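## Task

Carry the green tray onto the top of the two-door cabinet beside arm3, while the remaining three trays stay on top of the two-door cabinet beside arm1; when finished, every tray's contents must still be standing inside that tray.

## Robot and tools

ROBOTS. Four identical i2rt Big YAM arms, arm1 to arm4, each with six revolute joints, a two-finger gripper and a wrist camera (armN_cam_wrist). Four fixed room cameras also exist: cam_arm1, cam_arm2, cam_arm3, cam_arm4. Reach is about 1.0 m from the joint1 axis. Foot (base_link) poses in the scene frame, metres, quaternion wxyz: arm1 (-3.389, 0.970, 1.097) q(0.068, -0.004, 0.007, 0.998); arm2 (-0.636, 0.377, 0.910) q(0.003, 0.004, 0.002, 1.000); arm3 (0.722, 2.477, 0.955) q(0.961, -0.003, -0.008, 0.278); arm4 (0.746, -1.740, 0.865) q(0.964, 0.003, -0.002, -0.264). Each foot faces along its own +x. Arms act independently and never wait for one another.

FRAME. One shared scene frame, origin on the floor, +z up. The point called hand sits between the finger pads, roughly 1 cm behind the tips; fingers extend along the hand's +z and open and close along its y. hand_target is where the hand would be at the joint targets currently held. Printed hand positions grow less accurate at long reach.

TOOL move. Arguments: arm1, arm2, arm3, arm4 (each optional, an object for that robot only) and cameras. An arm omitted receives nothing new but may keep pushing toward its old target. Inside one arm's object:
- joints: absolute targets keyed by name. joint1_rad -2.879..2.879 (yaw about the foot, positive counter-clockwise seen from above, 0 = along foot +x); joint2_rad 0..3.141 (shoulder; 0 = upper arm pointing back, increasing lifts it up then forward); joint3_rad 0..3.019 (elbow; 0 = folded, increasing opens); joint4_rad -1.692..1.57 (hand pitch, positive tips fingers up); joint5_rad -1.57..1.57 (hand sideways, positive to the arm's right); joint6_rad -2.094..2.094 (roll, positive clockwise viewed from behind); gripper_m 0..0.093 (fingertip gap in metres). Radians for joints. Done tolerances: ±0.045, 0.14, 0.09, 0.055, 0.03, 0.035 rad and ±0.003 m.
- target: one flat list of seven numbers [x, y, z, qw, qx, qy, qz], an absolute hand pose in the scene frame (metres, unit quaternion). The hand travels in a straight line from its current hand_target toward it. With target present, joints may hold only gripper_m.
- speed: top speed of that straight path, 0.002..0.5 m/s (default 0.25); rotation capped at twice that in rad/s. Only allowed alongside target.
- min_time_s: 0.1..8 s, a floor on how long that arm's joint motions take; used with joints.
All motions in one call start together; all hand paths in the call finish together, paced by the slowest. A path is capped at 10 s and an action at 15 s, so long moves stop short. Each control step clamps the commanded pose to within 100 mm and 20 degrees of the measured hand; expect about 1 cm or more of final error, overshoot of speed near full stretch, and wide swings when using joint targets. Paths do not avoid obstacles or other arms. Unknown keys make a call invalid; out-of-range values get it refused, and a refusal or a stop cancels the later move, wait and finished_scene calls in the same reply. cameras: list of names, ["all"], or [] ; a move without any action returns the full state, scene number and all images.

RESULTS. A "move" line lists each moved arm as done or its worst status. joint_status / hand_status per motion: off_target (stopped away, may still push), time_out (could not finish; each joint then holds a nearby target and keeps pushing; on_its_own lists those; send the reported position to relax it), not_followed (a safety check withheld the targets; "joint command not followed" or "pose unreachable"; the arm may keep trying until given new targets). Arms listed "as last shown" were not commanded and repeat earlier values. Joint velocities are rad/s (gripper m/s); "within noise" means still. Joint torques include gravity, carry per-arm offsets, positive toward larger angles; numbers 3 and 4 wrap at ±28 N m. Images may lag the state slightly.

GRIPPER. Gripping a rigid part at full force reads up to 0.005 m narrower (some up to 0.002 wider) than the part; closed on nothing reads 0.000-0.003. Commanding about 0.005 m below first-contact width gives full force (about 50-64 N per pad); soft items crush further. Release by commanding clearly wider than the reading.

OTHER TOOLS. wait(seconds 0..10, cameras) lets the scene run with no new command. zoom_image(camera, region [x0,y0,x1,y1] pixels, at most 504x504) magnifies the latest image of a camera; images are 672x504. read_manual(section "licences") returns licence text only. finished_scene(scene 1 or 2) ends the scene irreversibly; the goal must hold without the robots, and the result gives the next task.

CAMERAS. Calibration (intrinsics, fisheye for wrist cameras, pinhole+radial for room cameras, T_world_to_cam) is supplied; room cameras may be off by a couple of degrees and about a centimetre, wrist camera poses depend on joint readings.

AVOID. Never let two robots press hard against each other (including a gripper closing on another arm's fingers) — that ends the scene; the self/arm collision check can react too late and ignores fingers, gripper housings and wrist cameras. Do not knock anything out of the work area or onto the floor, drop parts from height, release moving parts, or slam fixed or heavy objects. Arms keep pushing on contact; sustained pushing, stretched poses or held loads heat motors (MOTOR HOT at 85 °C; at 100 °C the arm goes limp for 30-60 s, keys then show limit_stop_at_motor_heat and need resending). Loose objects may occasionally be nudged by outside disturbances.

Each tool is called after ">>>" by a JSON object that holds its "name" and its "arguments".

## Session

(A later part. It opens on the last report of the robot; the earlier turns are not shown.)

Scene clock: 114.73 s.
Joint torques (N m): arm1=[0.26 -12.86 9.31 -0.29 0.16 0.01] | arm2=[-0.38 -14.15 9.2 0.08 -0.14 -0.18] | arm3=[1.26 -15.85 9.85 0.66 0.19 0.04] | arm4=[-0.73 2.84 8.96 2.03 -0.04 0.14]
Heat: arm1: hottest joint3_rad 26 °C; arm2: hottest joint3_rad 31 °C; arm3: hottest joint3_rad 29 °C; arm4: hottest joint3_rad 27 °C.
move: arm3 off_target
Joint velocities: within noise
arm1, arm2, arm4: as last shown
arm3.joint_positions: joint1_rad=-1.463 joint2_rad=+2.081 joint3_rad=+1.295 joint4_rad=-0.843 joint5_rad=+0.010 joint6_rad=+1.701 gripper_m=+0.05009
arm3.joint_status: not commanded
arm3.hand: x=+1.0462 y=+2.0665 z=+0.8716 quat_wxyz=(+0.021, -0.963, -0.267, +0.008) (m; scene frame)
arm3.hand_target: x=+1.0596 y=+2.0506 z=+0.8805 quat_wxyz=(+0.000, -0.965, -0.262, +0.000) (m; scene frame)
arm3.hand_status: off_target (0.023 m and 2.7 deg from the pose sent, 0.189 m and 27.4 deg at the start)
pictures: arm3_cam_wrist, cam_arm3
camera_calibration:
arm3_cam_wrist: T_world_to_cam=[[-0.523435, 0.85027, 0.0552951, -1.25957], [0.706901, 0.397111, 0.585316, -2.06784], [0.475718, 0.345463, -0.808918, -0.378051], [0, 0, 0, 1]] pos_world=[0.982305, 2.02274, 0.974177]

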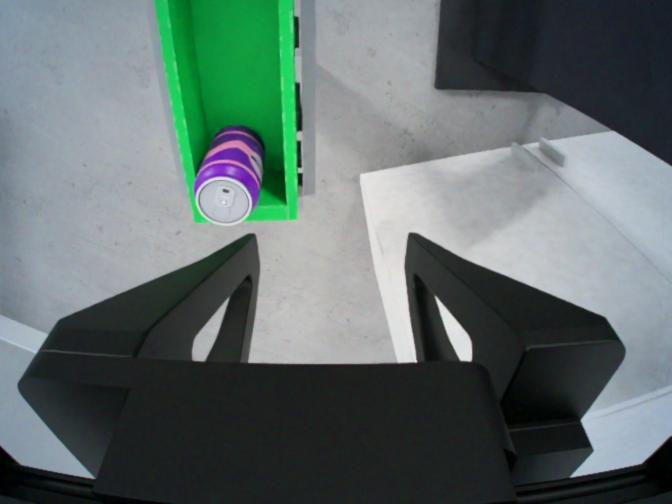

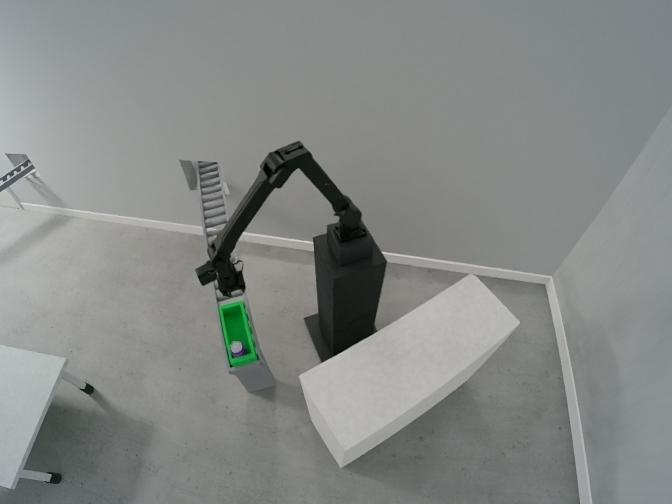

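>>> {"name": "move", "arguments": {"arm3": {"target":[1.130,2.066,0.68,0,0.9658,0.2593,0],"speed":0.25,"joints":{"gripper_m":0.045}}, "cameras": ["arm3_cam_wrist"]}}

>>> {"name": "zoom_image", "arguments": {"camera": "arm3_cam_wrist", "region": [100, 0, 500, 360]}}

Scene clock: 117.90 s.
Joint torques (N m): arm1=[0.32 -12.86 9.31 -0.29 0.16 0.01] | arm2=[-0.38 -14.15 9.2 0.08 -0.14 -0.18] | arm3=[1.73 -18.2 7.36 0.55 0.15 0.03] | arm4=[-0.73 2.84 8.96 2.03 -0.05 0.14]
Heat: arm1: hottest joint3_rad 26 °C; arm2: hottest joint3_rad 30 °C; arm3: hottest joint3_rad 29 °C; arm4: hottest joint3_rad 27 °C.
move: arm3 off_target
Joint velocities: within noise
arm1, arm2, arm4: as last shown
arm3.joint_positions: joint1_rad=-1.359 joint2_rad=+2.537 joint3_rad=+1.513 joint4_rad=-0.588 joint5_rad=+0.010 joint6_rad=+1.815 gripper_m=+0.04509
arm3.joint_status: all done
arm3.hand: x=+1.1172 y=+2.0743 z=+0.6782 quat_wxyz=(+0.012, -0.965, -0.262, +0.007) (m; scene frame)
arm3.hand_target: x=+1.1298 y=+2.0662 z=+0.6804 quat_wxyz=(+0.000, -0.966, -0.259, +0.000) (m; scene frame)
arm3.hand_status: off_target (0.015 m and 1.7 deg from the pose sent, 0.209 m and 2.8 deg at the start)
pictures: arm3_cam_wrist
camera_calibration:
arm3_cam_wrist: T_world_to_cam=[[-0.514863, 0.856465, 0.037194, -1.22857], [0.7068, 0.399541, 0.583781, -2.01185], [0.485128, 0.326856, -0.811059, -0.541382], [0, 0, 0, 1]] pos_world=[1.05207, 2.033, 0.781085]

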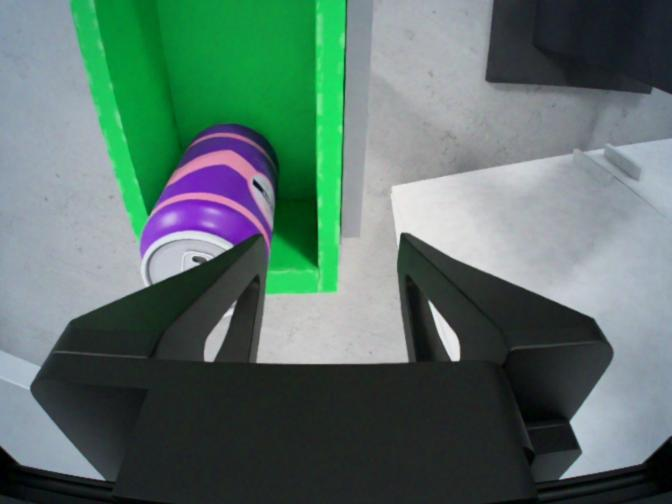

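Scaled by 1.260 from the camera's 672x504 image, which has a finer 960x720 frame.

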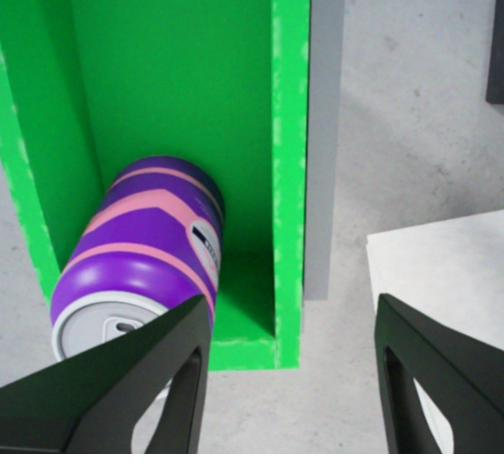

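>>> {"name": "move", "arguments": {"arm3": {"target":[1.128,2.069,0.61,0,0.9658,0.2593,0],"speed":0.12}, "cameras": ["arm3_cam_wrist","cam_arm3"]}}

>>> {"name": "zoom_image", "arguments": {"camera": "cam_arm3", "region": [180, 260, 300, 400]}}

Scene clock: 120.33 s.
Joint torques (N m): arm1=[0.32 -12.86 9.31 -0.28 0.16 0.01] | arm2=[-0.38 -14.1 9.2 0.08 -0.14 -0.18] | arm3=[1.44 -18.32 6.54 0.66 0.15 0.04] | arm4=[-0.73 2.84 8.96 2.03 -0.05 0.14]
Heat: arm1: hottest joint3_rad 26 °C; arm2: hottest joint3_rad 30 °C; arm3: hottest joint3_rad 29 °C; arm4: hottest joint3_rad 27 °C.
move: arm3 off_target
Joint velocities: within noise
arm1, arm2, arm4: as last shown
arm3.joint_positions: joint1_rad=-1.359 joint2_rad=+2.692 joint3_rad=+1.595 joint4_rad=-0.517 joint5_rad=+0.010 joint6_rad=+1.816 gripper_m=+0.04509
arm3.joint_status: not commanded
arm3.hand: x=+1.1154 y=+2.0771 z=+0.6088 quat_wxyz=(+0.013, -0.965, -0.262, +0.007) (m; scene frame)
arm3.hand_target: x=+1.1278 y=+2.0692 z=+0.6103 quat_wxyz=(+0.000, -0.966, -0.259, +0.000) (m; scene frame)
arm3.hand_status: off_target (0.015 m and 1.7 deg from the pose sent, 0.069 m and 1.7 deg at the start)
pictures: arm3_cam_wrist, cam_arm3
camera_calibration:
arm3_cam_wrist: T_world_to_cam=[[-0.514534, 0.8566, 0.0386108, -1.23075], [0.707528, 0.398691, 0.583481, -1.97005], [0.484416, 0.327539, -0.811208, -0.598393], [0, 0, 0, 1]] pos_world=[1.05048, 2.0357, 0.711586]

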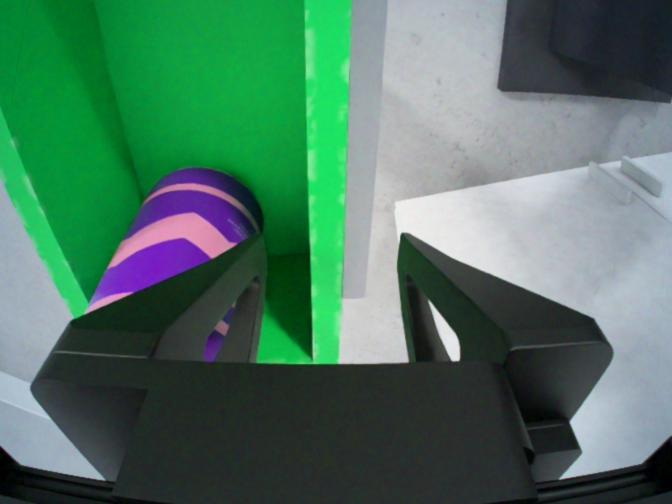

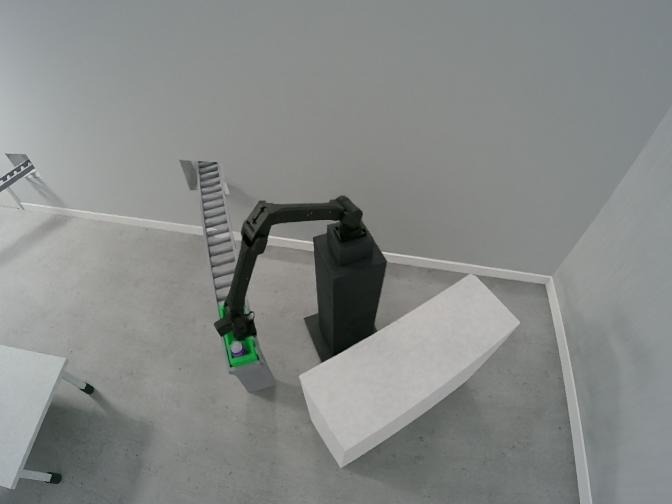

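Scaled by 3.600 from the camera's 672x504 image, which has a finer 960x720 frame.

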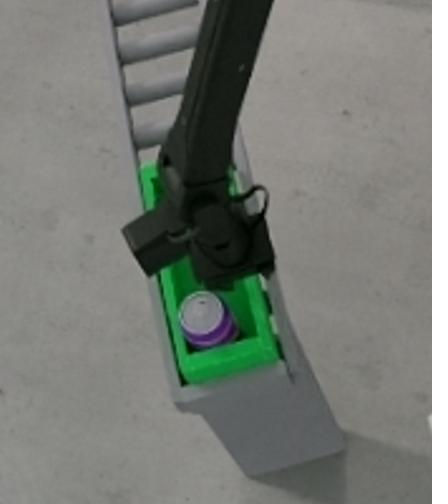

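>>> {"name": "move", "arguments": {"arm3": {"target":[1.136,2.074,0.553,0,0.9658,0.2593,0],"speed":0.1}, "cameras": ["arm3_cam_wrist"]}}

Scene clock: 121.83 s.
Joint torques (N m): arm1=[0.26 -12.86 9.31 -0.28 0.16 0.01] | arm2=[-0.38 -14.1 9.21 0.08 -0.14 -0.18] | arm3=[2.49 -13.51 10.15 1.62 0.1 0.09] | arm4=[-0.73 2.78 8.96 2.03 -0.05 0.14]
Heat: arm1: hottest joint3_rad 26 °C; arm2: hottest joint3_rad 30 °C; arm3: hottest joint3_rad 29 °C; arm4: hottest joint3_rad 27 °C.
move: arm3 off_target
Joint velocities: within noise
arm1, arm2, arm4: as last shown
arm3.joint_positions: joint1_rad=-1.359 joint2_rad=+2.751 joint3_rad=+1.648 joint4_rad=-0.504 joint5_rad=+0.012 joint6_rad=+1.825 gripper_m=+0.04499
arm3.joint_status: not commanded
arm3.hand: x=+1.1194 y=+2.0734 z=+0.5858 quat_wxyz=(+0.010, -0.966, -0.258, +0.006) (m; scene frame)
arm3.hand_target: x=+1.1337 y=+2.0759 z=+0.5559 quat_wxyz=(+0.000, -0.966, -0.259, +0.000) (m; scene frame)
arm3.hand_status: off_target (0.037 m and 1.3 deg from the pose sent, 0.060 m and 1.7 deg at the start)
pictures: arm3_cam_wrist
camera_calibration:
arm3_cam_wrist: T_world_to_cam=[[-0.506714, 0.861535, 0.0315899, -1.23955], [0.709144, 0.395688, 0.583563, -1.95361], [0.49026, 0.318102, -0.811453, -0.604501], [0, 0, 0, 1]] pos_world=[1.05366, 2.03323, 0.688687]

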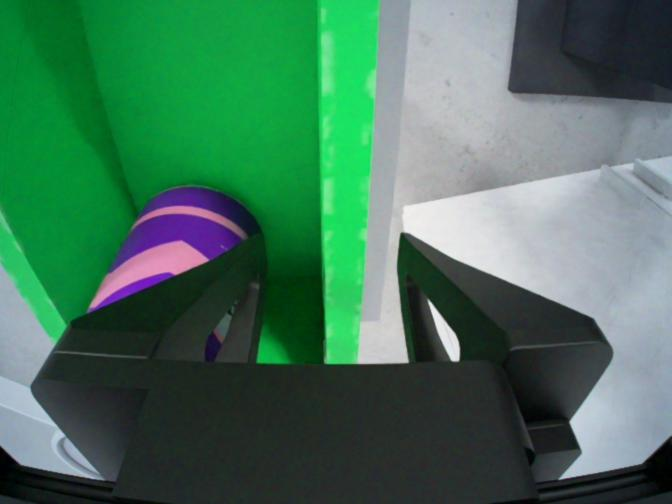

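>>> {"name": "move", "arguments": {"arm3": {"target":[1.1175,2.065,0.63,0,0.9658,0.2593,0],"speed":0.15,"joints":{"gripper_m":0.03}}, "cameras": ["cam_arm3"]}}

>>> {"name": "move", "arguments": {"arm3": {"target":[1.1175,2.065,0.59,0,0.9658,0.2593,0],"speed":0.1}, "cameras": ["arm3_cam_wrist","cam_arm3"]}}

>>> {"name": "zoom_image", "arguments": {"camera": "cam_arm3", "region": [180, 260, 300, 400]}}

Scene clock: 124.73 s.
Joint torques (N m): arm1=[0.26 -12.81 9.31 -0.29 0.16 0.01] | arm2=[-0.38 -14.15 9.18 0.06 -0.14 -0.18] | arm3=[0.38 -19.66 4.68 -0.29 0.1 -0.19] | arm4=[-0.73 2.78 8.98 2.02 -0.05 0.14]
Heat: arm1: hottest joint3_rad 26 °C; arm2: hottest joint3_rad 30 °C; arm3: hottest joint3_rad 29 °C; arm4: hottest joint3_rad 27 °C.
move: arm3 done
Joint velocities: within noise
arm1, arm2, arm4: as last shown
arm3.joint_positions: joint1_rad=-1.362 joint2_rad=+2.659 joint3_rad=+1.573 joint4_rad=-0.499 joint5_rad=+0.012 joint6_rad=+1.821 gripper_m=+0.03008
arm3.joint_status: all done
arm3.hand: x=+1.1192 y=+2.0708 z=+0.6230 quat_wxyz=(+0.000, -0.966, -0.258, +0.001) (m; scene frame)
arm3.hand_target: x=+1.1176 y=+2.0651 z=+0.6299 quat_wxyz=(+0.000, -0.966, -0.259, +0.000) (m; scene frame)
arm3.hand_status: done (0.009 m and 0.2 deg from the pose sent, 0.045 m and 1.3 deg at the start)
pictures: cam_arm3

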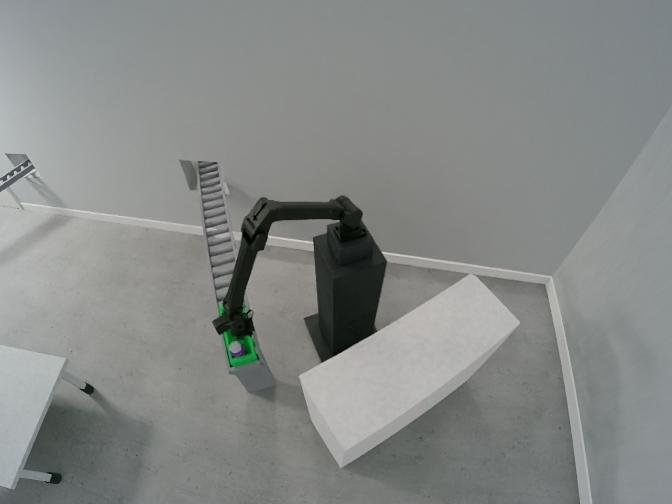

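Scene clock: 126.07 s.
Joint torques (N m): arm1=[0.26 -12.81 9.31 -0.29 0.16 0.01] | arm2=[-0.38 -14.15 9.2 0.06 -0.14 -0.18] | arm3=[0.32 -18.2 6.35 0.62 0.11 -0.17] | arm4=[-0.73 2.84 8.96 2.03 -0.04 0.14]
Heat: arm1: hottest joint3_rad 26 °C; arm2: hottest joint3_rad 30 °C; arm3: hottest joint3_rad 29 °C; arm4: hottest joint3_rad 27 °C.
move: arm3 off_target
Joint velocities: within noise
arm1, arm2, arm4: as last shown
arm3.joint_positions: joint1_rad=-1.362 joint2_rad=+2.732 joint3_rad=+1.611 joint4_rad=-0.490 joint5_rad=+0.012 joint6_rad=+1.820 gripper_m=+0.03008
arm3.joint_status: not commanded
arm3.hand: x=+1.1119 y=+2.0782 z=+0.5897 quat_wxyz=(+0.011, -0.966, -0.258, +0.007) (m; scene frame)
arm3.hand_target: x=+1.1174 y=+2.0651 z=+0.5904 quat_wxyz=(+0.000, -0.966, -0.259, +0.000) (m; scene frame)
arm3.hand_status: off_target (0.014 m and 1.5 deg from the pose sent, 0.034 m and 0.2 deg at the start)
pictures: arm3_cam_wrist, cam_arm3
camera_calibration:
arm3_cam_wrist: T_world_to_cam=[[-0.508334, 0.860438, 0.0352553, -1.24571], [0.709999, 0.395586, 0.582592, -1.9526], [0.487337, 0.321183, -0.812, -0.601966], [0, 0, 0, 1]] pos_world=[1.04647, 2.03762, 0.692688]

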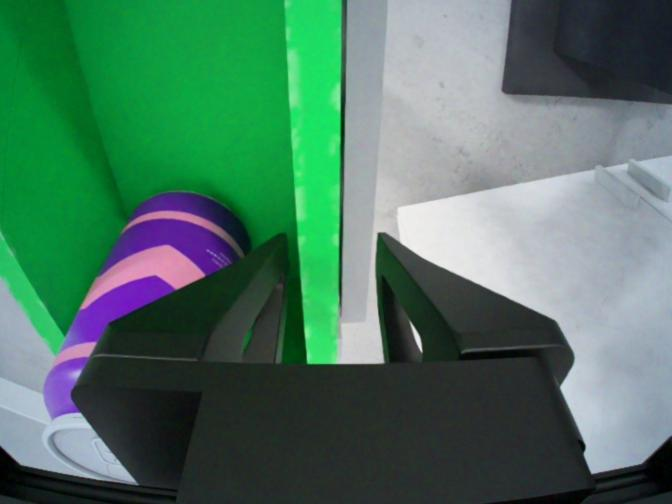

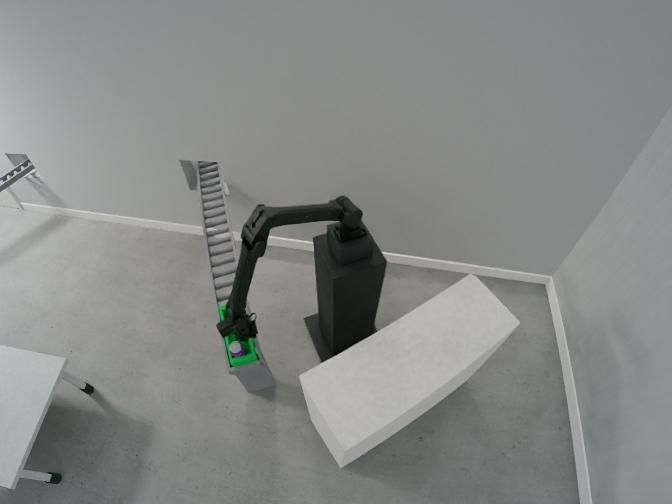

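Scaled by 3.600 from the camera's 672x504 image, which has a finer 960x720 frame.

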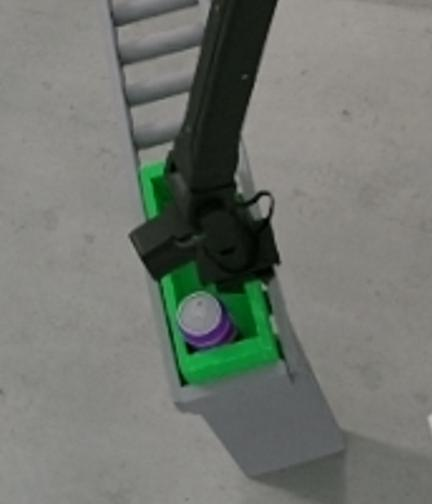

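>>> {"name": "move", "arguments": {"arm3": {"target":[1.119,2.063,0.556,0,0.9658,0.2593,0],"speed":0.08}, "cameras": ["arm3_cam_wrist","cam_arm3"]}}

>>> {"name": "zoom_image", "arguments": {"camera": "cam_arm3", "region": [180, 260, 300, 400]}}

Scene clock: 127.50 s.
Joint torques (N m): arm1=[0.26 -12.81 9.31 -0.29 0.16 0.01] | arm2=[-0.38 -14.15 9.2 0.08 -0.14 -0.18] | arm3=[0.73 -18.08 6.64 0.76 0.15 -0.13] | arm4=[-0.73 2.78 8.96 2.03 -0.04 0.14]
Heat: arm1: hottest joint3_rad 26 °C; arm2: hottest joint3_rad 30 °C; arm3: hottest joint3_rad 29 °C; arm4: hottest joint3_rad 27 °C.
move: arm3 off_target
Joint velocities: within noise
arm1, arm2, arm4: as last shown
arm3.joint_positions: joint1_rad=-1.365 joint2_rad=+2.813 joint3_rad=+1.679 joint4_rad=-0.481 joint5_rad=+0.010 joint6_rad=+1.815 gripper_m=+0.03006
arm3.joint_status: not commanded
arm3.hand: x=+1.1120 y=+2.0771 z=+0.5569 quat_wxyz=(+0.013, -0.966, -0.260, +0.007) (m; scene frame)
arm3.hand_target: x=+1.1188 y=+2.0633 z=+0.5566 quat_wxyz=(+0.000, -0.966, -0.259, +0.000) (m; scene frame)
arm3.hand_status: off_target (0.016 m and 1.8 deg from the pose sent, 0.038 m and 1.5 deg at the start)
pictures: arm3_cam_wrist, cam_arm3
camera_calibration:
arm3_cam_wrist: T_world_to_cam=[[-0.510599, 0.858918, 0.0393363, -1.24018], [0.709768, 0.395229, 0.583115, -1.93245], [0.485302, 0.325658, -0.811436, -0.635715], [0, 0, 0, 1]] pos_world=[1.04687, 2.036, 0.659786]

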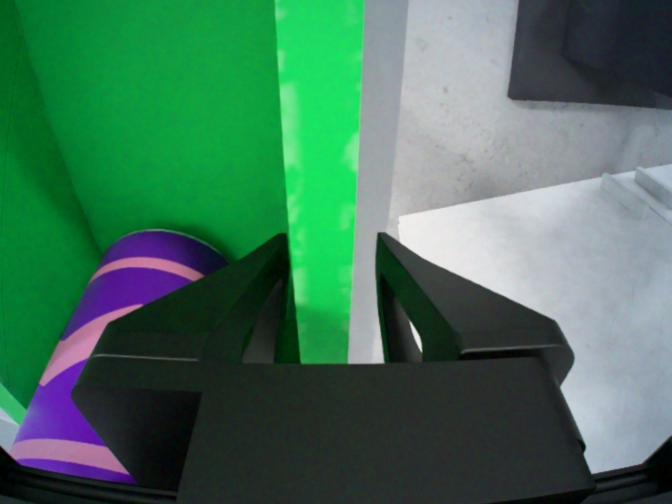

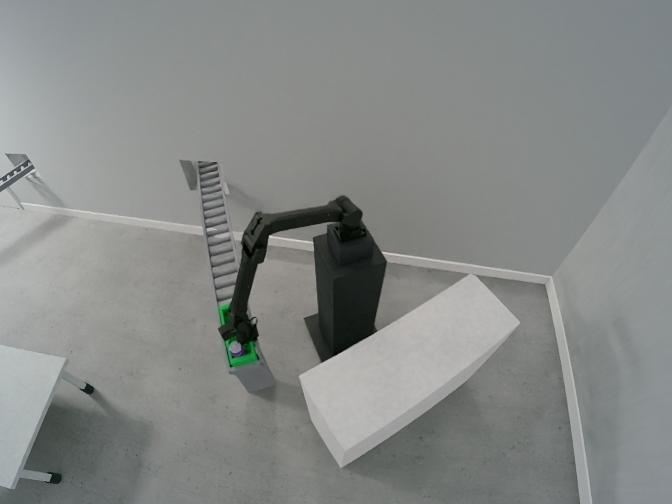

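Scaled by 3.600 from the camera's 672x504 image, which has a finer 960x720 frame.

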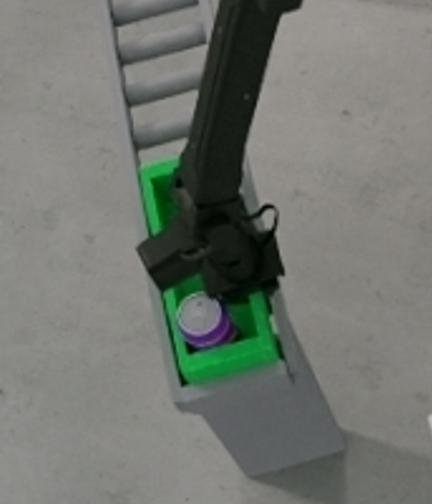

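>>> {"name": "move", "arguments": {"arm3": {"target":[1.117,2.065,0.558,0,0.9658,0.2593,0],"speed":0.08,"joints":{"gripper_m":0.018}}}}

>>> {"name": "move", "arguments": {"arm3": {"target":[1.132,2.072,0.558,0,0.9658,0.2593,0],"speed":0.05}, "cameras": ["arm3_cam_wrist","cam_arm3"]}}

>>> {"name": "zoom_image", "arguments": {"camera": "cam_arm3", "region": [180, 260, 300, 400]}}

Scene clock: 129.17 s.
Joint torques (N m): arm1=[0.32 -12.86 9.31 -0.28 0.16 0.01] | arm2=[-0.44 -14.15 9.18 0.06 -0.14 -0.18] | arm3=[0.5 -18.73 5.27 0.91 0.14 -0.13] | arm4=[-0.73 2.84 8.96 2.02 -0.04 0.14]
Heat: arm1: hottest joint3_rad 26 °C; arm2: hottest joint3_rad 30 °C; arm3: hottest joint3_rad 29 °C; arm4: hottest joint3_rad 27 °C.
move: arm3 off_target
Joint velocities: within noise
arm1.joint_positions: joint1_rad=+1.676 joint2_rad=+2.005 joint3_rad=+1.330 joint4_rad=-0.902 joint5_rad=+0.006 joint6_rad=+1.537 gripper_m=+0.03496
arm1.joint_status: not commanded
arm1.hand: x=-3.4066 y=+0.4305 z=+1.0636 quat_wxyz=(+0.004, +1.000, +0.001, +0.001) (m; scene frame)
arm1.hand_target: x=-3.4050 y=+0.4261 z=+1.0600 quat_wxyz=(+0.000, +1.000, +0.000, +0.000) (m; scene frame)
arm1.hand_status: not commanded
arm2.joint_positions: joint1_rad=-1.001 joint2_rad=+1.907 joint3_rad=+1.254 joint4_rad=-0.933 joint5_rad=+0.011 joint6_rad=-1.532 gripper_m=+0.03196
arm2.joint_status: not commanded
arm2.hand: x=-0.9069 y=+0.8102 z=+0.8962 quat_wxyz=(+0.006, +0.966, +0.260, +0.003) (m; scene frame)
arm2.hand_target: x=-0.9128 y=+0.8217 z=+0.9000 quat_wxyz=(+0.000, +0.965, +0.262, +0.000) (m; scene frame)
arm2.hand_status: not commanded
arm3.joint_positions: joint1_rad=-1.365 joint2_rad=+2.813 joint3_rad=+1.681 joint4_rad=-0.479 joint5_rad=+0.010 joint6_rad=+1.815 gripper_m=+0.01809
arm3.joint_status: all done
arm3.hand: x=+1.1129 y=+2.0759 z=+0.5572 quat_wxyz=(+0.012, -0.966, -0.260, +0.007) (m; scene frame)
arm3.hand_target: x=+1.1168 y=+2.0650 z=+0.5583 quat_wxyz=(+0.000, -0.966, -0.259, +0.000) (m; scene frame)
arm3.hand_status: off_target (0.012 m and 1.6 deg from the pose sent, 0.013 m and 1.8 deg at the start)
arm4.joint_positions: joint1_rad=-0.546 joint2_rad=+0.615 joint3_rad=+1.544 joint4_rad=-1.256 joint5_rad=-0.261 joint6_rad=-0.380 gripper_m=+0.09396
arm4.joint_status: not commanded
arm4.hand: x=+0.8806 y=-1.9065 z=+1.4980 quat_wxyz=(-0.502, -0.207, -0.782, +0.305) (m; scene frame)
arm4.hand_target: x=+0.8787 y=-1.9029 z=+1.5072 quat_wxyz=(-0.508, -0.204, -0.776, +0.312) (m; scene frame)
arm4.hand_status: not commanded
pictures: none

Scene clock: 130.13 s.
Joint torques (N m): arm1=[0.26 -12.81 9.32 -0.29 0.16 0.01] | arm2=[-0.38 -14.15 9.2 0.08 -0.14 -0.18] | arm3=[2.26 -18.32 6.97 0.29 0.09 0.03] | arm4=[-0.73 2.78 8.96 2.03 -0.05 0.14]
Heat: arm1: hottest joint3_rad 26 °C; arm2: hottest joint3_rad 30 °C; arm3: hottest joint3_rad 29 °C; arm4: hottest joint3_rad 27 °C.
move: arm3 off_target
Joint velocities: within noise
arm1, arm2, arm4: as last shown
arm3.joint_positions: joint1_rad=-1.363 joint2_rad=+2.813 joint3_rad=+1.681 joint4_rad=-0.479 joint5_rad=+0.011 joint6_rad=+1.822 gripper_m=+0.01809
arm3.joint_status: not commanded
arm3.hand: x=+1.1137 y=+2.0764 z=+0.5573 quat_wxyz=(+0.012, -0.966, -0.257, +0.007) (m; scene frame)
arm3.hand_target: x=+1.1318 y=+2.0723 z=+0.5587 quat_wxyz=(+0.000, -0.966, -0.259, +0.000) (m; scene frame)
arm3.hand_status: off_target (0.019 m and 1.6 deg from the pose sent, 0.020 m and 1.6 deg at the start)
pictures: arm3_cam_wrist, cam_arm3
camera_calibration:
arm3_cam_wrist: T_world_to_cam=[[-0.505679, 0.861992, 0.0354813, -1.24842], [0.710964, 0.393078, 0.583112, -1.93048], [0.488691, 0.320094, -0.811616, -0.628125], [0, 0, 0, 1]] pos_world=[1.04816, 2.03602, 0.660187]

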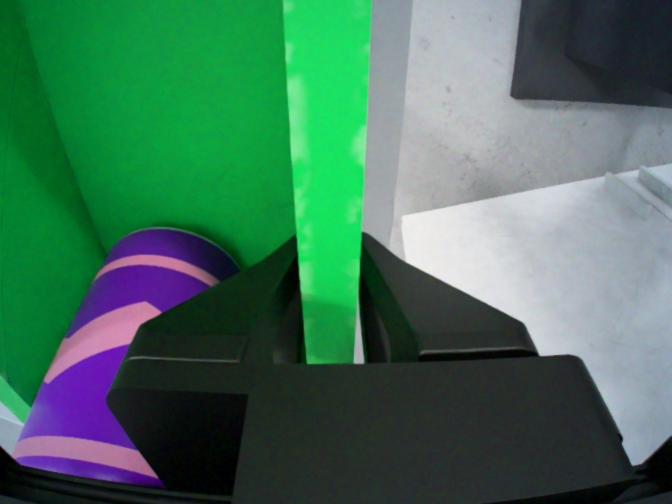

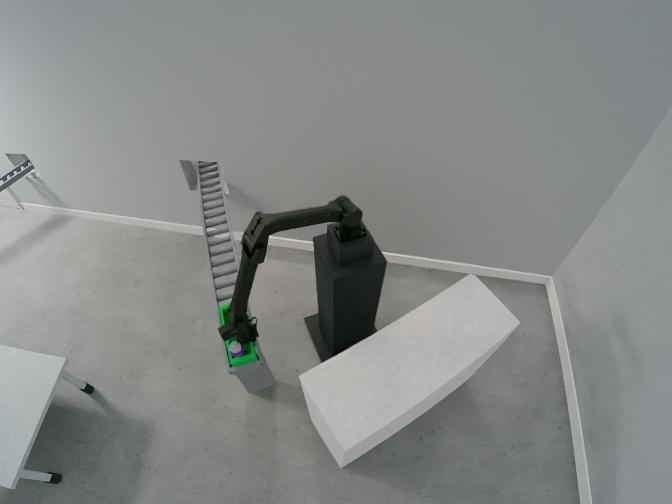

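Scaled by 3.600 from the camera's 672x504 image, which has a finer 960x720 frame.

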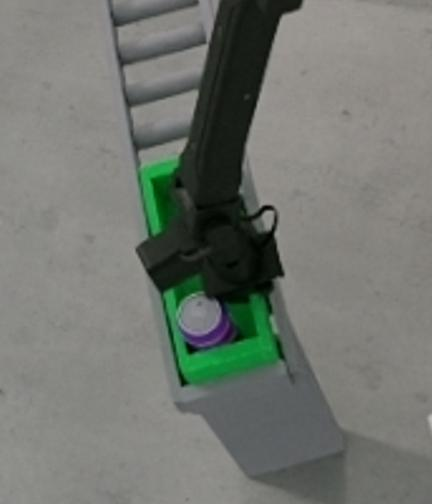

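>>> {"name": "move", "arguments": {"arm3": {"target":[1.141,2.076,0.556,0,0.9658,0.2593,0],"speed":0.05}}}

>>> {"name": "move", "arguments": {"arm3": {"joints":{"gripper_m":0.001}}, "cameras": ["cam_arm3"]}}

>>> {"name": "zoom_image", "arguments": {"camera": "cam_arm3", "region": [180, 260, 300, 400]}}

Scene clock: 131.50 s.
Joint torques (N m): arm1=[0.32 -12.81 9.31 -0.28 0.16 0.01] | arm2=[-0.38 -14.15 9.2 0.08 -0.14 -0.18] | arm3=[3.08 -17.73 8.03 0.17 -0.07 0.09] | arm4=[-0.73 2.84 8.96 2.03 -0.05 0.13]
Heat: arm1: hottest joint3_rad 26 °C; arm2: hottest joint3_rad 30 °C; arm3: hottest joint3_rad 29 °C; arm4: hottest joint3_rad 27 °C.
move: arm3 off_target
Joint velocities: within noise
arm1, arm2, arm4: as last shown
arm3.joint_positions: joint1_rad=-1.360 joint2_rad=+2.814 joint3_rad=+1.685 joint4_rad=-0.484 joint5_rad=+0.015 joint6_rad=+1.835 gripper_m=+0.01809
arm3.joint_status: not commanded
arm3.hand: x=+1.1149 y=+2.0768 z=+0.5575 quat_wxyz=(+0.011, -0.968, -0.252, +0.009) (m; scene frame)
arm3.hand_target: x=+1.1405 y=+2.0767 z=+0.5570 quat_wxyz=(+0.000, -0.966, -0.259, -0.001) (m; scene frame)
arm3.hand_status: off_target (0.026 m and 1.9 deg from the pose sent, 0.027 m and 1.6 deg at the start)
pictures: none

Scene clock: 132.13 s.
Joint torques (N m): arm1=[0.26 -12.86 9.31 -0.28 0.16 0.01] | arm2=[-0.38 -14.15 9.2 0.08 -0.14 -0.18] | arm3=[3.08 -17.44 7.65 0.47 -0.28 0.15] | arm4=[-0.73 2.78 8.98 2.03 -0.05 0.14]
Heat: arm1: hottest joint3_rad 26 °C; arm2: hottest joint3_rad 30 °C; arm3: hottest joint3_rad 29 °C; arm4: hottest joint3_rad 27 °C.
move: arm3 off_target
Joint velocities: within noise
arm1, arm2, arm4: as last shown
arm3.joint_positions: joint1_rad=-1.359 joint2_rad=+2.808 joint3_rad=+1.691 joint4_rad=-0.490 joint5_rad=+0.022 joint6_rad=+1.827 gripper_m=+0.01125
arm3.joint_status: gripper_m off_target (ended at +0.01127, target +0.00100)
arm3.hand: x=+1.1180 y=+2.0723 z=+0.5620 quat_wxyz=(+0.007, -0.966, -0.257, +0.011) (m; scene frame)
arm3.hand_target: x=+1.1403 y=+2.0769 z=+0.5569 quat_wxyz=(+0.000, -0.966, -0.259, +0.000) (m; scene frame)
arm3.hand_status: not commanded
pictures: cam_arm3

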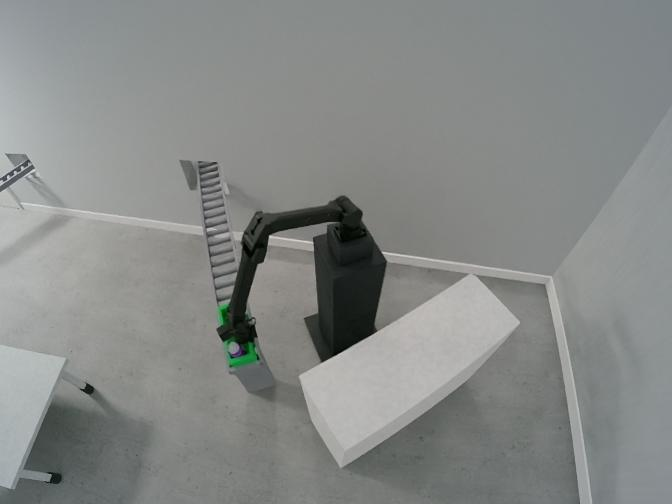

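Scaled by 3.600 from the camera's 672x504 image, which has a finer 960x720 frame.

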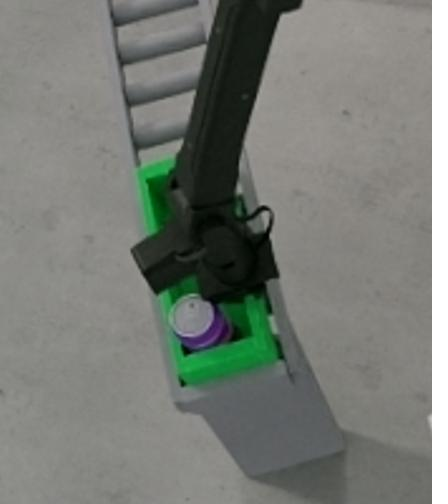

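>>> {"name": "move", "arguments": {"arm3": {"target":[1.128,2.066,0.63,0,0.9658,0.2593,0],"speed":0.06}, "cameras": ["cam_arm3","arm3_cam_wrist"]}}

>>> {"name": "zoom_image", "arguments": {"camera": "cam_arm3", "region": [180, 260, 300, 400]}}

Scene clock: 134.73 s.
Joint torques (N m): arm1=[0.32 -12.81 9.31 -0.29 0.16 0.01] | arm2=[-0.38 -14.1 9.18 0.08 -0.14 -0.18] | arm3=[1.26 -23.24 5.18 -0.1 0.16 -0.1] | arm4=[-0.73 2.78 8.96 2.03 -0.05 0.14]
Heat: arm1: hottest joint3_rad 26 °C; arm2: hottest joint3_rad 30 °C; arm3: hottest joint3_rad 29 °C; arm4: hottest joint3_rad 27 °C.
move: arm3 off_target
Joint velocities: within noise
arm1, arm2, arm4: as last shown
arm3.joint_positions: joint1_rad=-1.359 joint2_rad=+2.724 joint3_rad=+1.581 joint4_rad=-0.520 joint5_rad=+0.010 joint6_rad=+1.828 gripper_m=+0.01125
arm3.joint_status: not commanded
arm3.hand: x=+1.0987 y=+2.0949 z=+0.5899 quat_wxyz=(+0.034, -0.966, -0.257, +0.019) (m; scene frame)
arm3.hand_target: x=+1.1270 y=+2.0670 z=+0.6293 quat_wxyz=(+0.000, -0.966, -0.259, +0.000) (m; scene frame)
arm3.hand_status: off_target (0.057 m and 4.5 deg from the pose sent, 0.069 m and 1.5 deg at the start)
pictures: arm3_cam_wrist, cam_arm3
camera_calibration:
arm3_cam_wrist: T_world_to_cam=[[-0.503003, 0.860036, 0.0855919, -1.30145], [0.731479, 0.370871, 0.572183, -1.91563], [0.460354, 0.350418, -0.815648, -0.630285], [0, 0, 0, 1]] pos_world=[1.03676, 2.05061, 0.693393]

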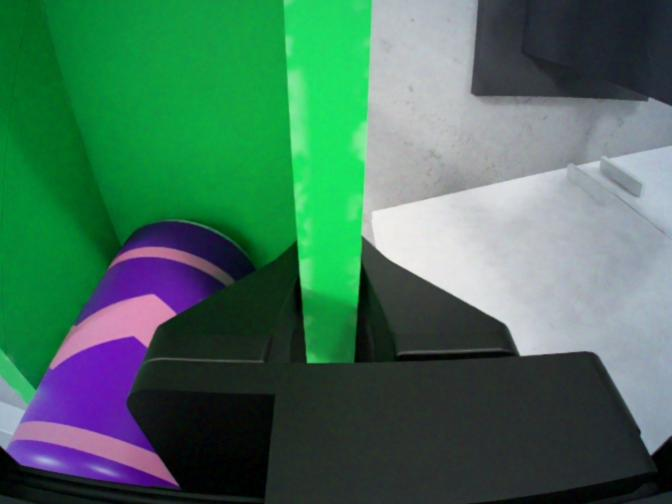

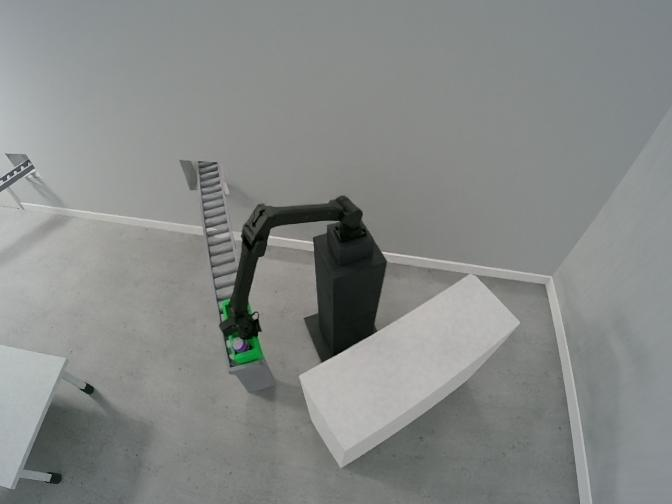

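Scaled by 3.600 from the camera's 672x504 image, which has a finer 960x720 frame.

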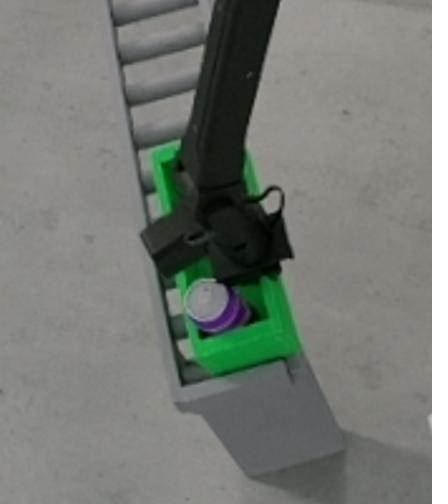

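>>> {"name": "move", "arguments": {"arm3": {"target":[1.11,2.085,0.86,0.04,0.966,0.257,0.02],"speed":0.12}, "cameras": ["cam_arm3"]}}

>>> {"name": "zoom_image", "arguments": {"camera": "cam_arm3", "region": [180, 230, 300, 370]}}

Scene clock: 139.67 s.
Joint torques (N m): arm1=[0.26 -12.86 9.31 -0.29 0.16 0.01] | arm2=[-0.38 -14.15 9.2 0.08 -0.14 -0.18] | arm3=[1.67 -20.42 7.75 0.21 0.27 -0.01] | arm4=[-0.73 2.78 8.96 2.03 -0.05 0.14]
Heat: arm1: hottest joint3_rad 26 °C; arm2: hottest joint3_rad 30 °C; arm3: hottest joint3_rad 29 °C; arm4: hottest joint3_rad 27 °C.
move: arm3 off_target
Joint velocities: within noise
arm1, arm2, arm4: as last shown
arm3.joint_positions: joint1_rad=-1.359 joint2_rad=+2.156 joint3_rad=+1.252 joint4_rad=-0.670 joint5_rad=+0.011 joint6_rad=+1.828 gripper_m=+0.01125
arm3.joint_status: not commanded
arm3.hand: x=+1.0888 y=+2.1012 z=+0.8226 quat_wxyz=(-0.004, -0.967, -0.256, -0.002) (m; scene frame)
arm3.hand_target: x=+1.1092 y=+2.0859 z=+0.8596 quat_wxyz=(-0.040, -0.965, -0.257, -0.020) (m; scene frame)
arm3.hand_status: off_target (0.046 m and 4.6 deg from the pose sent, 0.270 m and 9.6 deg at the start)
pictures: cam_arm3

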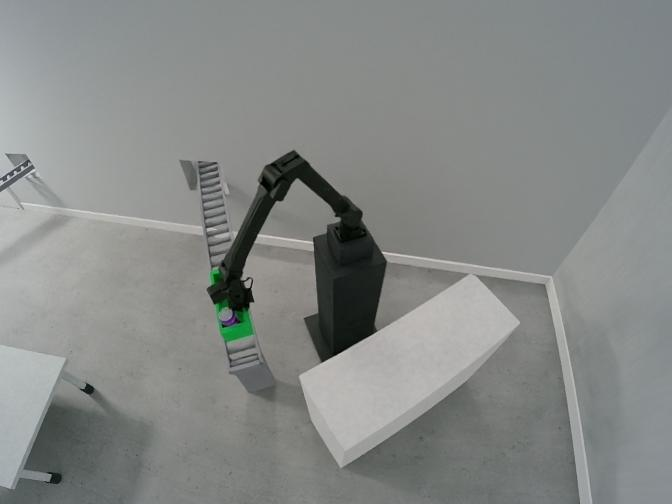

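Scaled by 3.600 from the camera's 672x504 image, which has a finer 960x720 frame.

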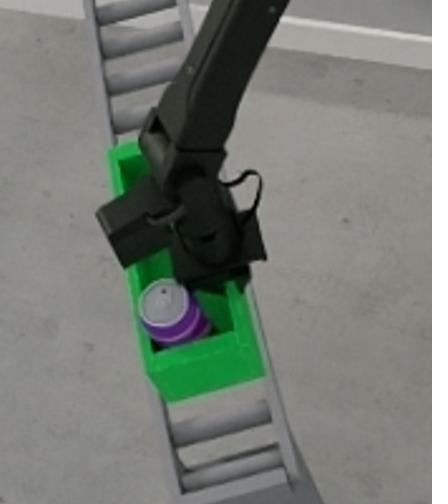

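>>> {"name": "move", "arguments": {"arm3": {"target":[1.10,2.10,1.04,0.04,0.966,0.257,0.02],"speed":0.12}, "cameras": ["cam_arm3","arm3_cam_wrist"]}}

>>> {"name": "zoom_image", "arguments": {"camera": "cam_arm3", "region": [170, 200, 290, 340]}}

Scene clock: 142.33 s.
Joint torques (N m): arm1=[0.32 -12.86 9.31 -0.28 0.16 0.01] | arm2=[-0.38 -14.15 9.2 0.08 -0.14 -0.18] | arm3=[1.85 -18.26 14.32 0.02 0.28 0.04] | arm4=[-0.67 2.84 8.96 2.03 -0.05 0.14]
Heat: arm1: hottest joint3_rad 26 °C; arm2: hottest joint3_rad 30 °C; arm3: hottest joint3_rad 29 °C; arm4: hottest joint3_rad 27 °C.
move: arm3 off_target
Joint velocities: within noise
arm1, arm2, arm4: as last shown
arm3.joint_positions: joint1_rad=-1.350 joint2_rad=+1.832 joint3_rad=+1.268 joint4_rad=-1.054 joint5_rad=+0.011 joint6_rad=+1.833 gripper_m=+0.01125
arm3.joint_status: not commanded
arm3.hand: x=+1.0706 y=+2.1235 z=+0.9887 quat_wxyz=(+0.014, -0.966, -0.258, +0.009) (m; scene frame)
arm3.hand_target: x=+1.0974 y=+2.1028 z=+1.0407 quat_wxyz=(-0.040, -0.965, -0.257, -0.021) (m; scene frame)
arm3.hand_status: off_target (0.064 m and 7.0 deg from the pose sent, 0.218 m and 4.5 deg at the start)
pictures: arm3_cam_wrist, cam_arm3
camera_calibration:
arm3_cam_wrist: T_world_to_cam=[[-0.507835, 0.860438, 0.0418253, -1.32681], [0.712846, 0.392472, 0.58122, -2.16879], [0.483689, 0.324979, -0.812671, -0.275939], [0, 0, 0, 1]] pos_world=[1.00568, 2.0825, 1.09179]

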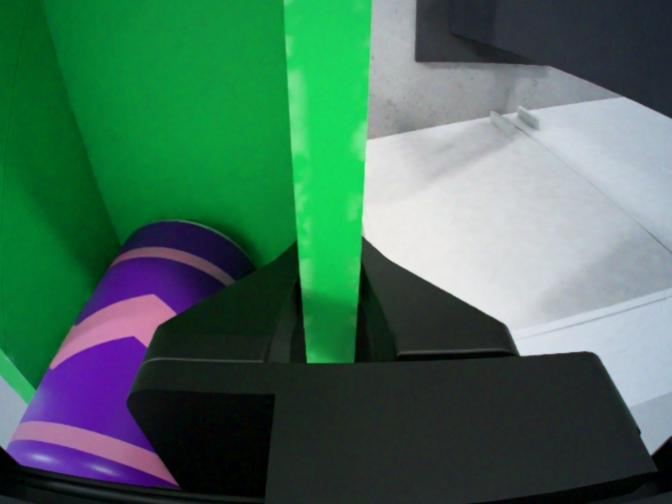

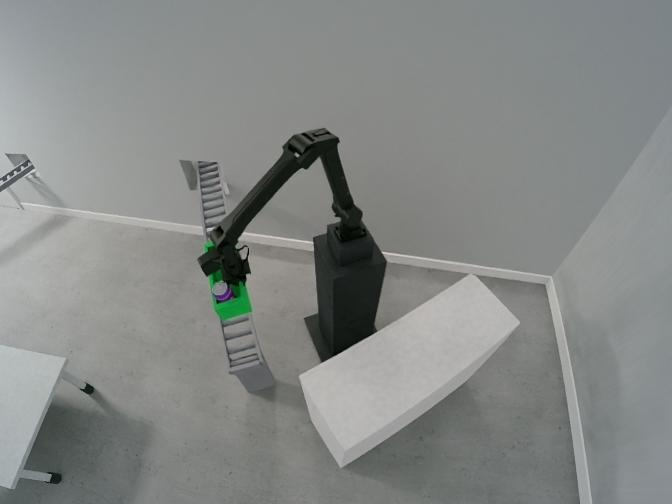

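Scaled by 3.600 from the camera's 672x504 image, which has a finer 960x720 frame.

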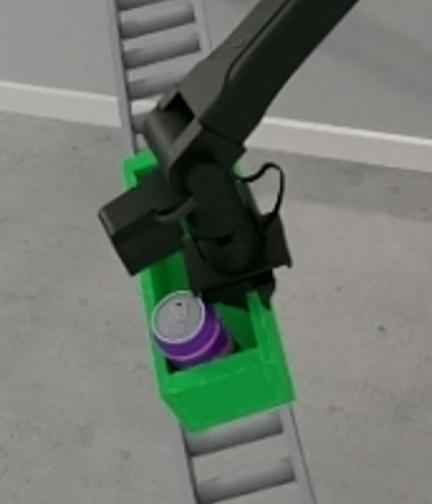

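>>> {"name": "move", "arguments": {"arm3": {"joints":{"joint1_rad":0.228,"joint6_rad":1.613},"min_time_s":6}, "cameras": ["arm3_cam_wrist","cam_arm3"]}}

>>> {"name": "zoom_image", "arguments": {"camera": "cam_arm3", "region": [280, 200, 540, 480]}}

Scene clock: 149.10 s.
Joint torques (N m): arm1=[0.26 -12.81 9.29 -0.29 0.16 0.01] | arm2=[-0.38 -14.15 9.2 0.08 -0.14 -0.18] | arm3=[0.44 -18.32 14.31 0.01 0.23 -0.16] | arm4=[-0.73 2.84 8.96 2.03 -0.05 0.14]
Heat: arm1: hottest joint3_rad 26 °C; arm2: hottest joint3_rad 30 °C; arm3: hottest joint3_rad 30 °C; arm4: hottest joint3_rad 27 °C.
move: arm3 done
Joint velocities: within noise
arm1, arm2, arm4: as last shown
arm3.joint_positions: joint1_rad=+0.230 joint2_rad=+1.832 joint3_rad=+1.268 joint4_rad=-1.054 joint5_rad=+0.013 joint6_rad=+1.623 gripper_m=+0.01125
arm3.joint_status: all done
arm3.hand: x=+1.0721 y=+2.8286 z=+0.9871 quat_wxyz=(-0.006, -0.403, -0.915, +0.022) (m; scene frame)
arm3.hand_target: x=+1.0962 y=+2.8522 z=+1.0389 quat_wxyz=(-0.029, -0.399, -0.916, -0.035) (m; scene frame)
arm3.hand_status: not commanded
pictures: arm3_cam_wrist, cam_arm3
camera_calibration:
arm3_cam_wrist: T_world_to_cam=[[-0.730064, -0.681868, 0.0454213, 2.66462], [-0.543963, 0.620071, 0.565346, -1.7263], [-0.413656, 0.388031, -0.823602, 0.287268], [0, 0, 0, 1]] pos_world=[1.12513, 2.77588, 1.09152]

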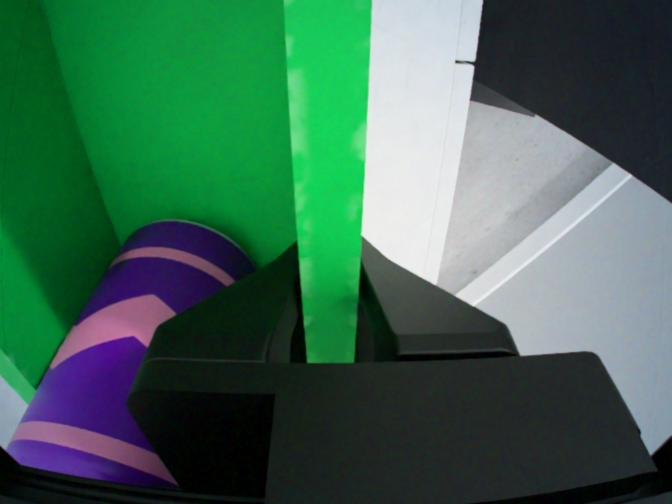

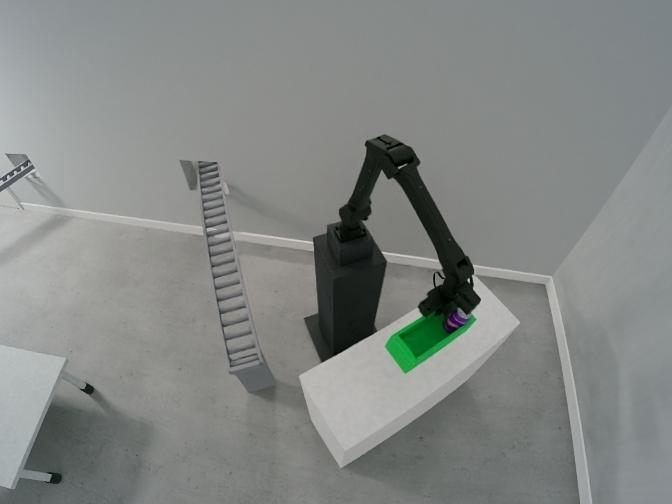

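Scaled by 1.800 from the camera's 672x504 image, which has a finer 960x720 frame.

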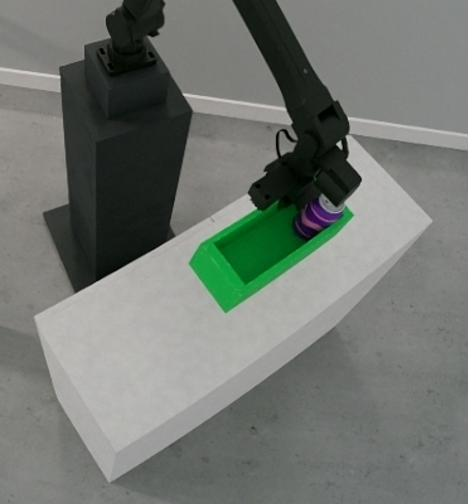

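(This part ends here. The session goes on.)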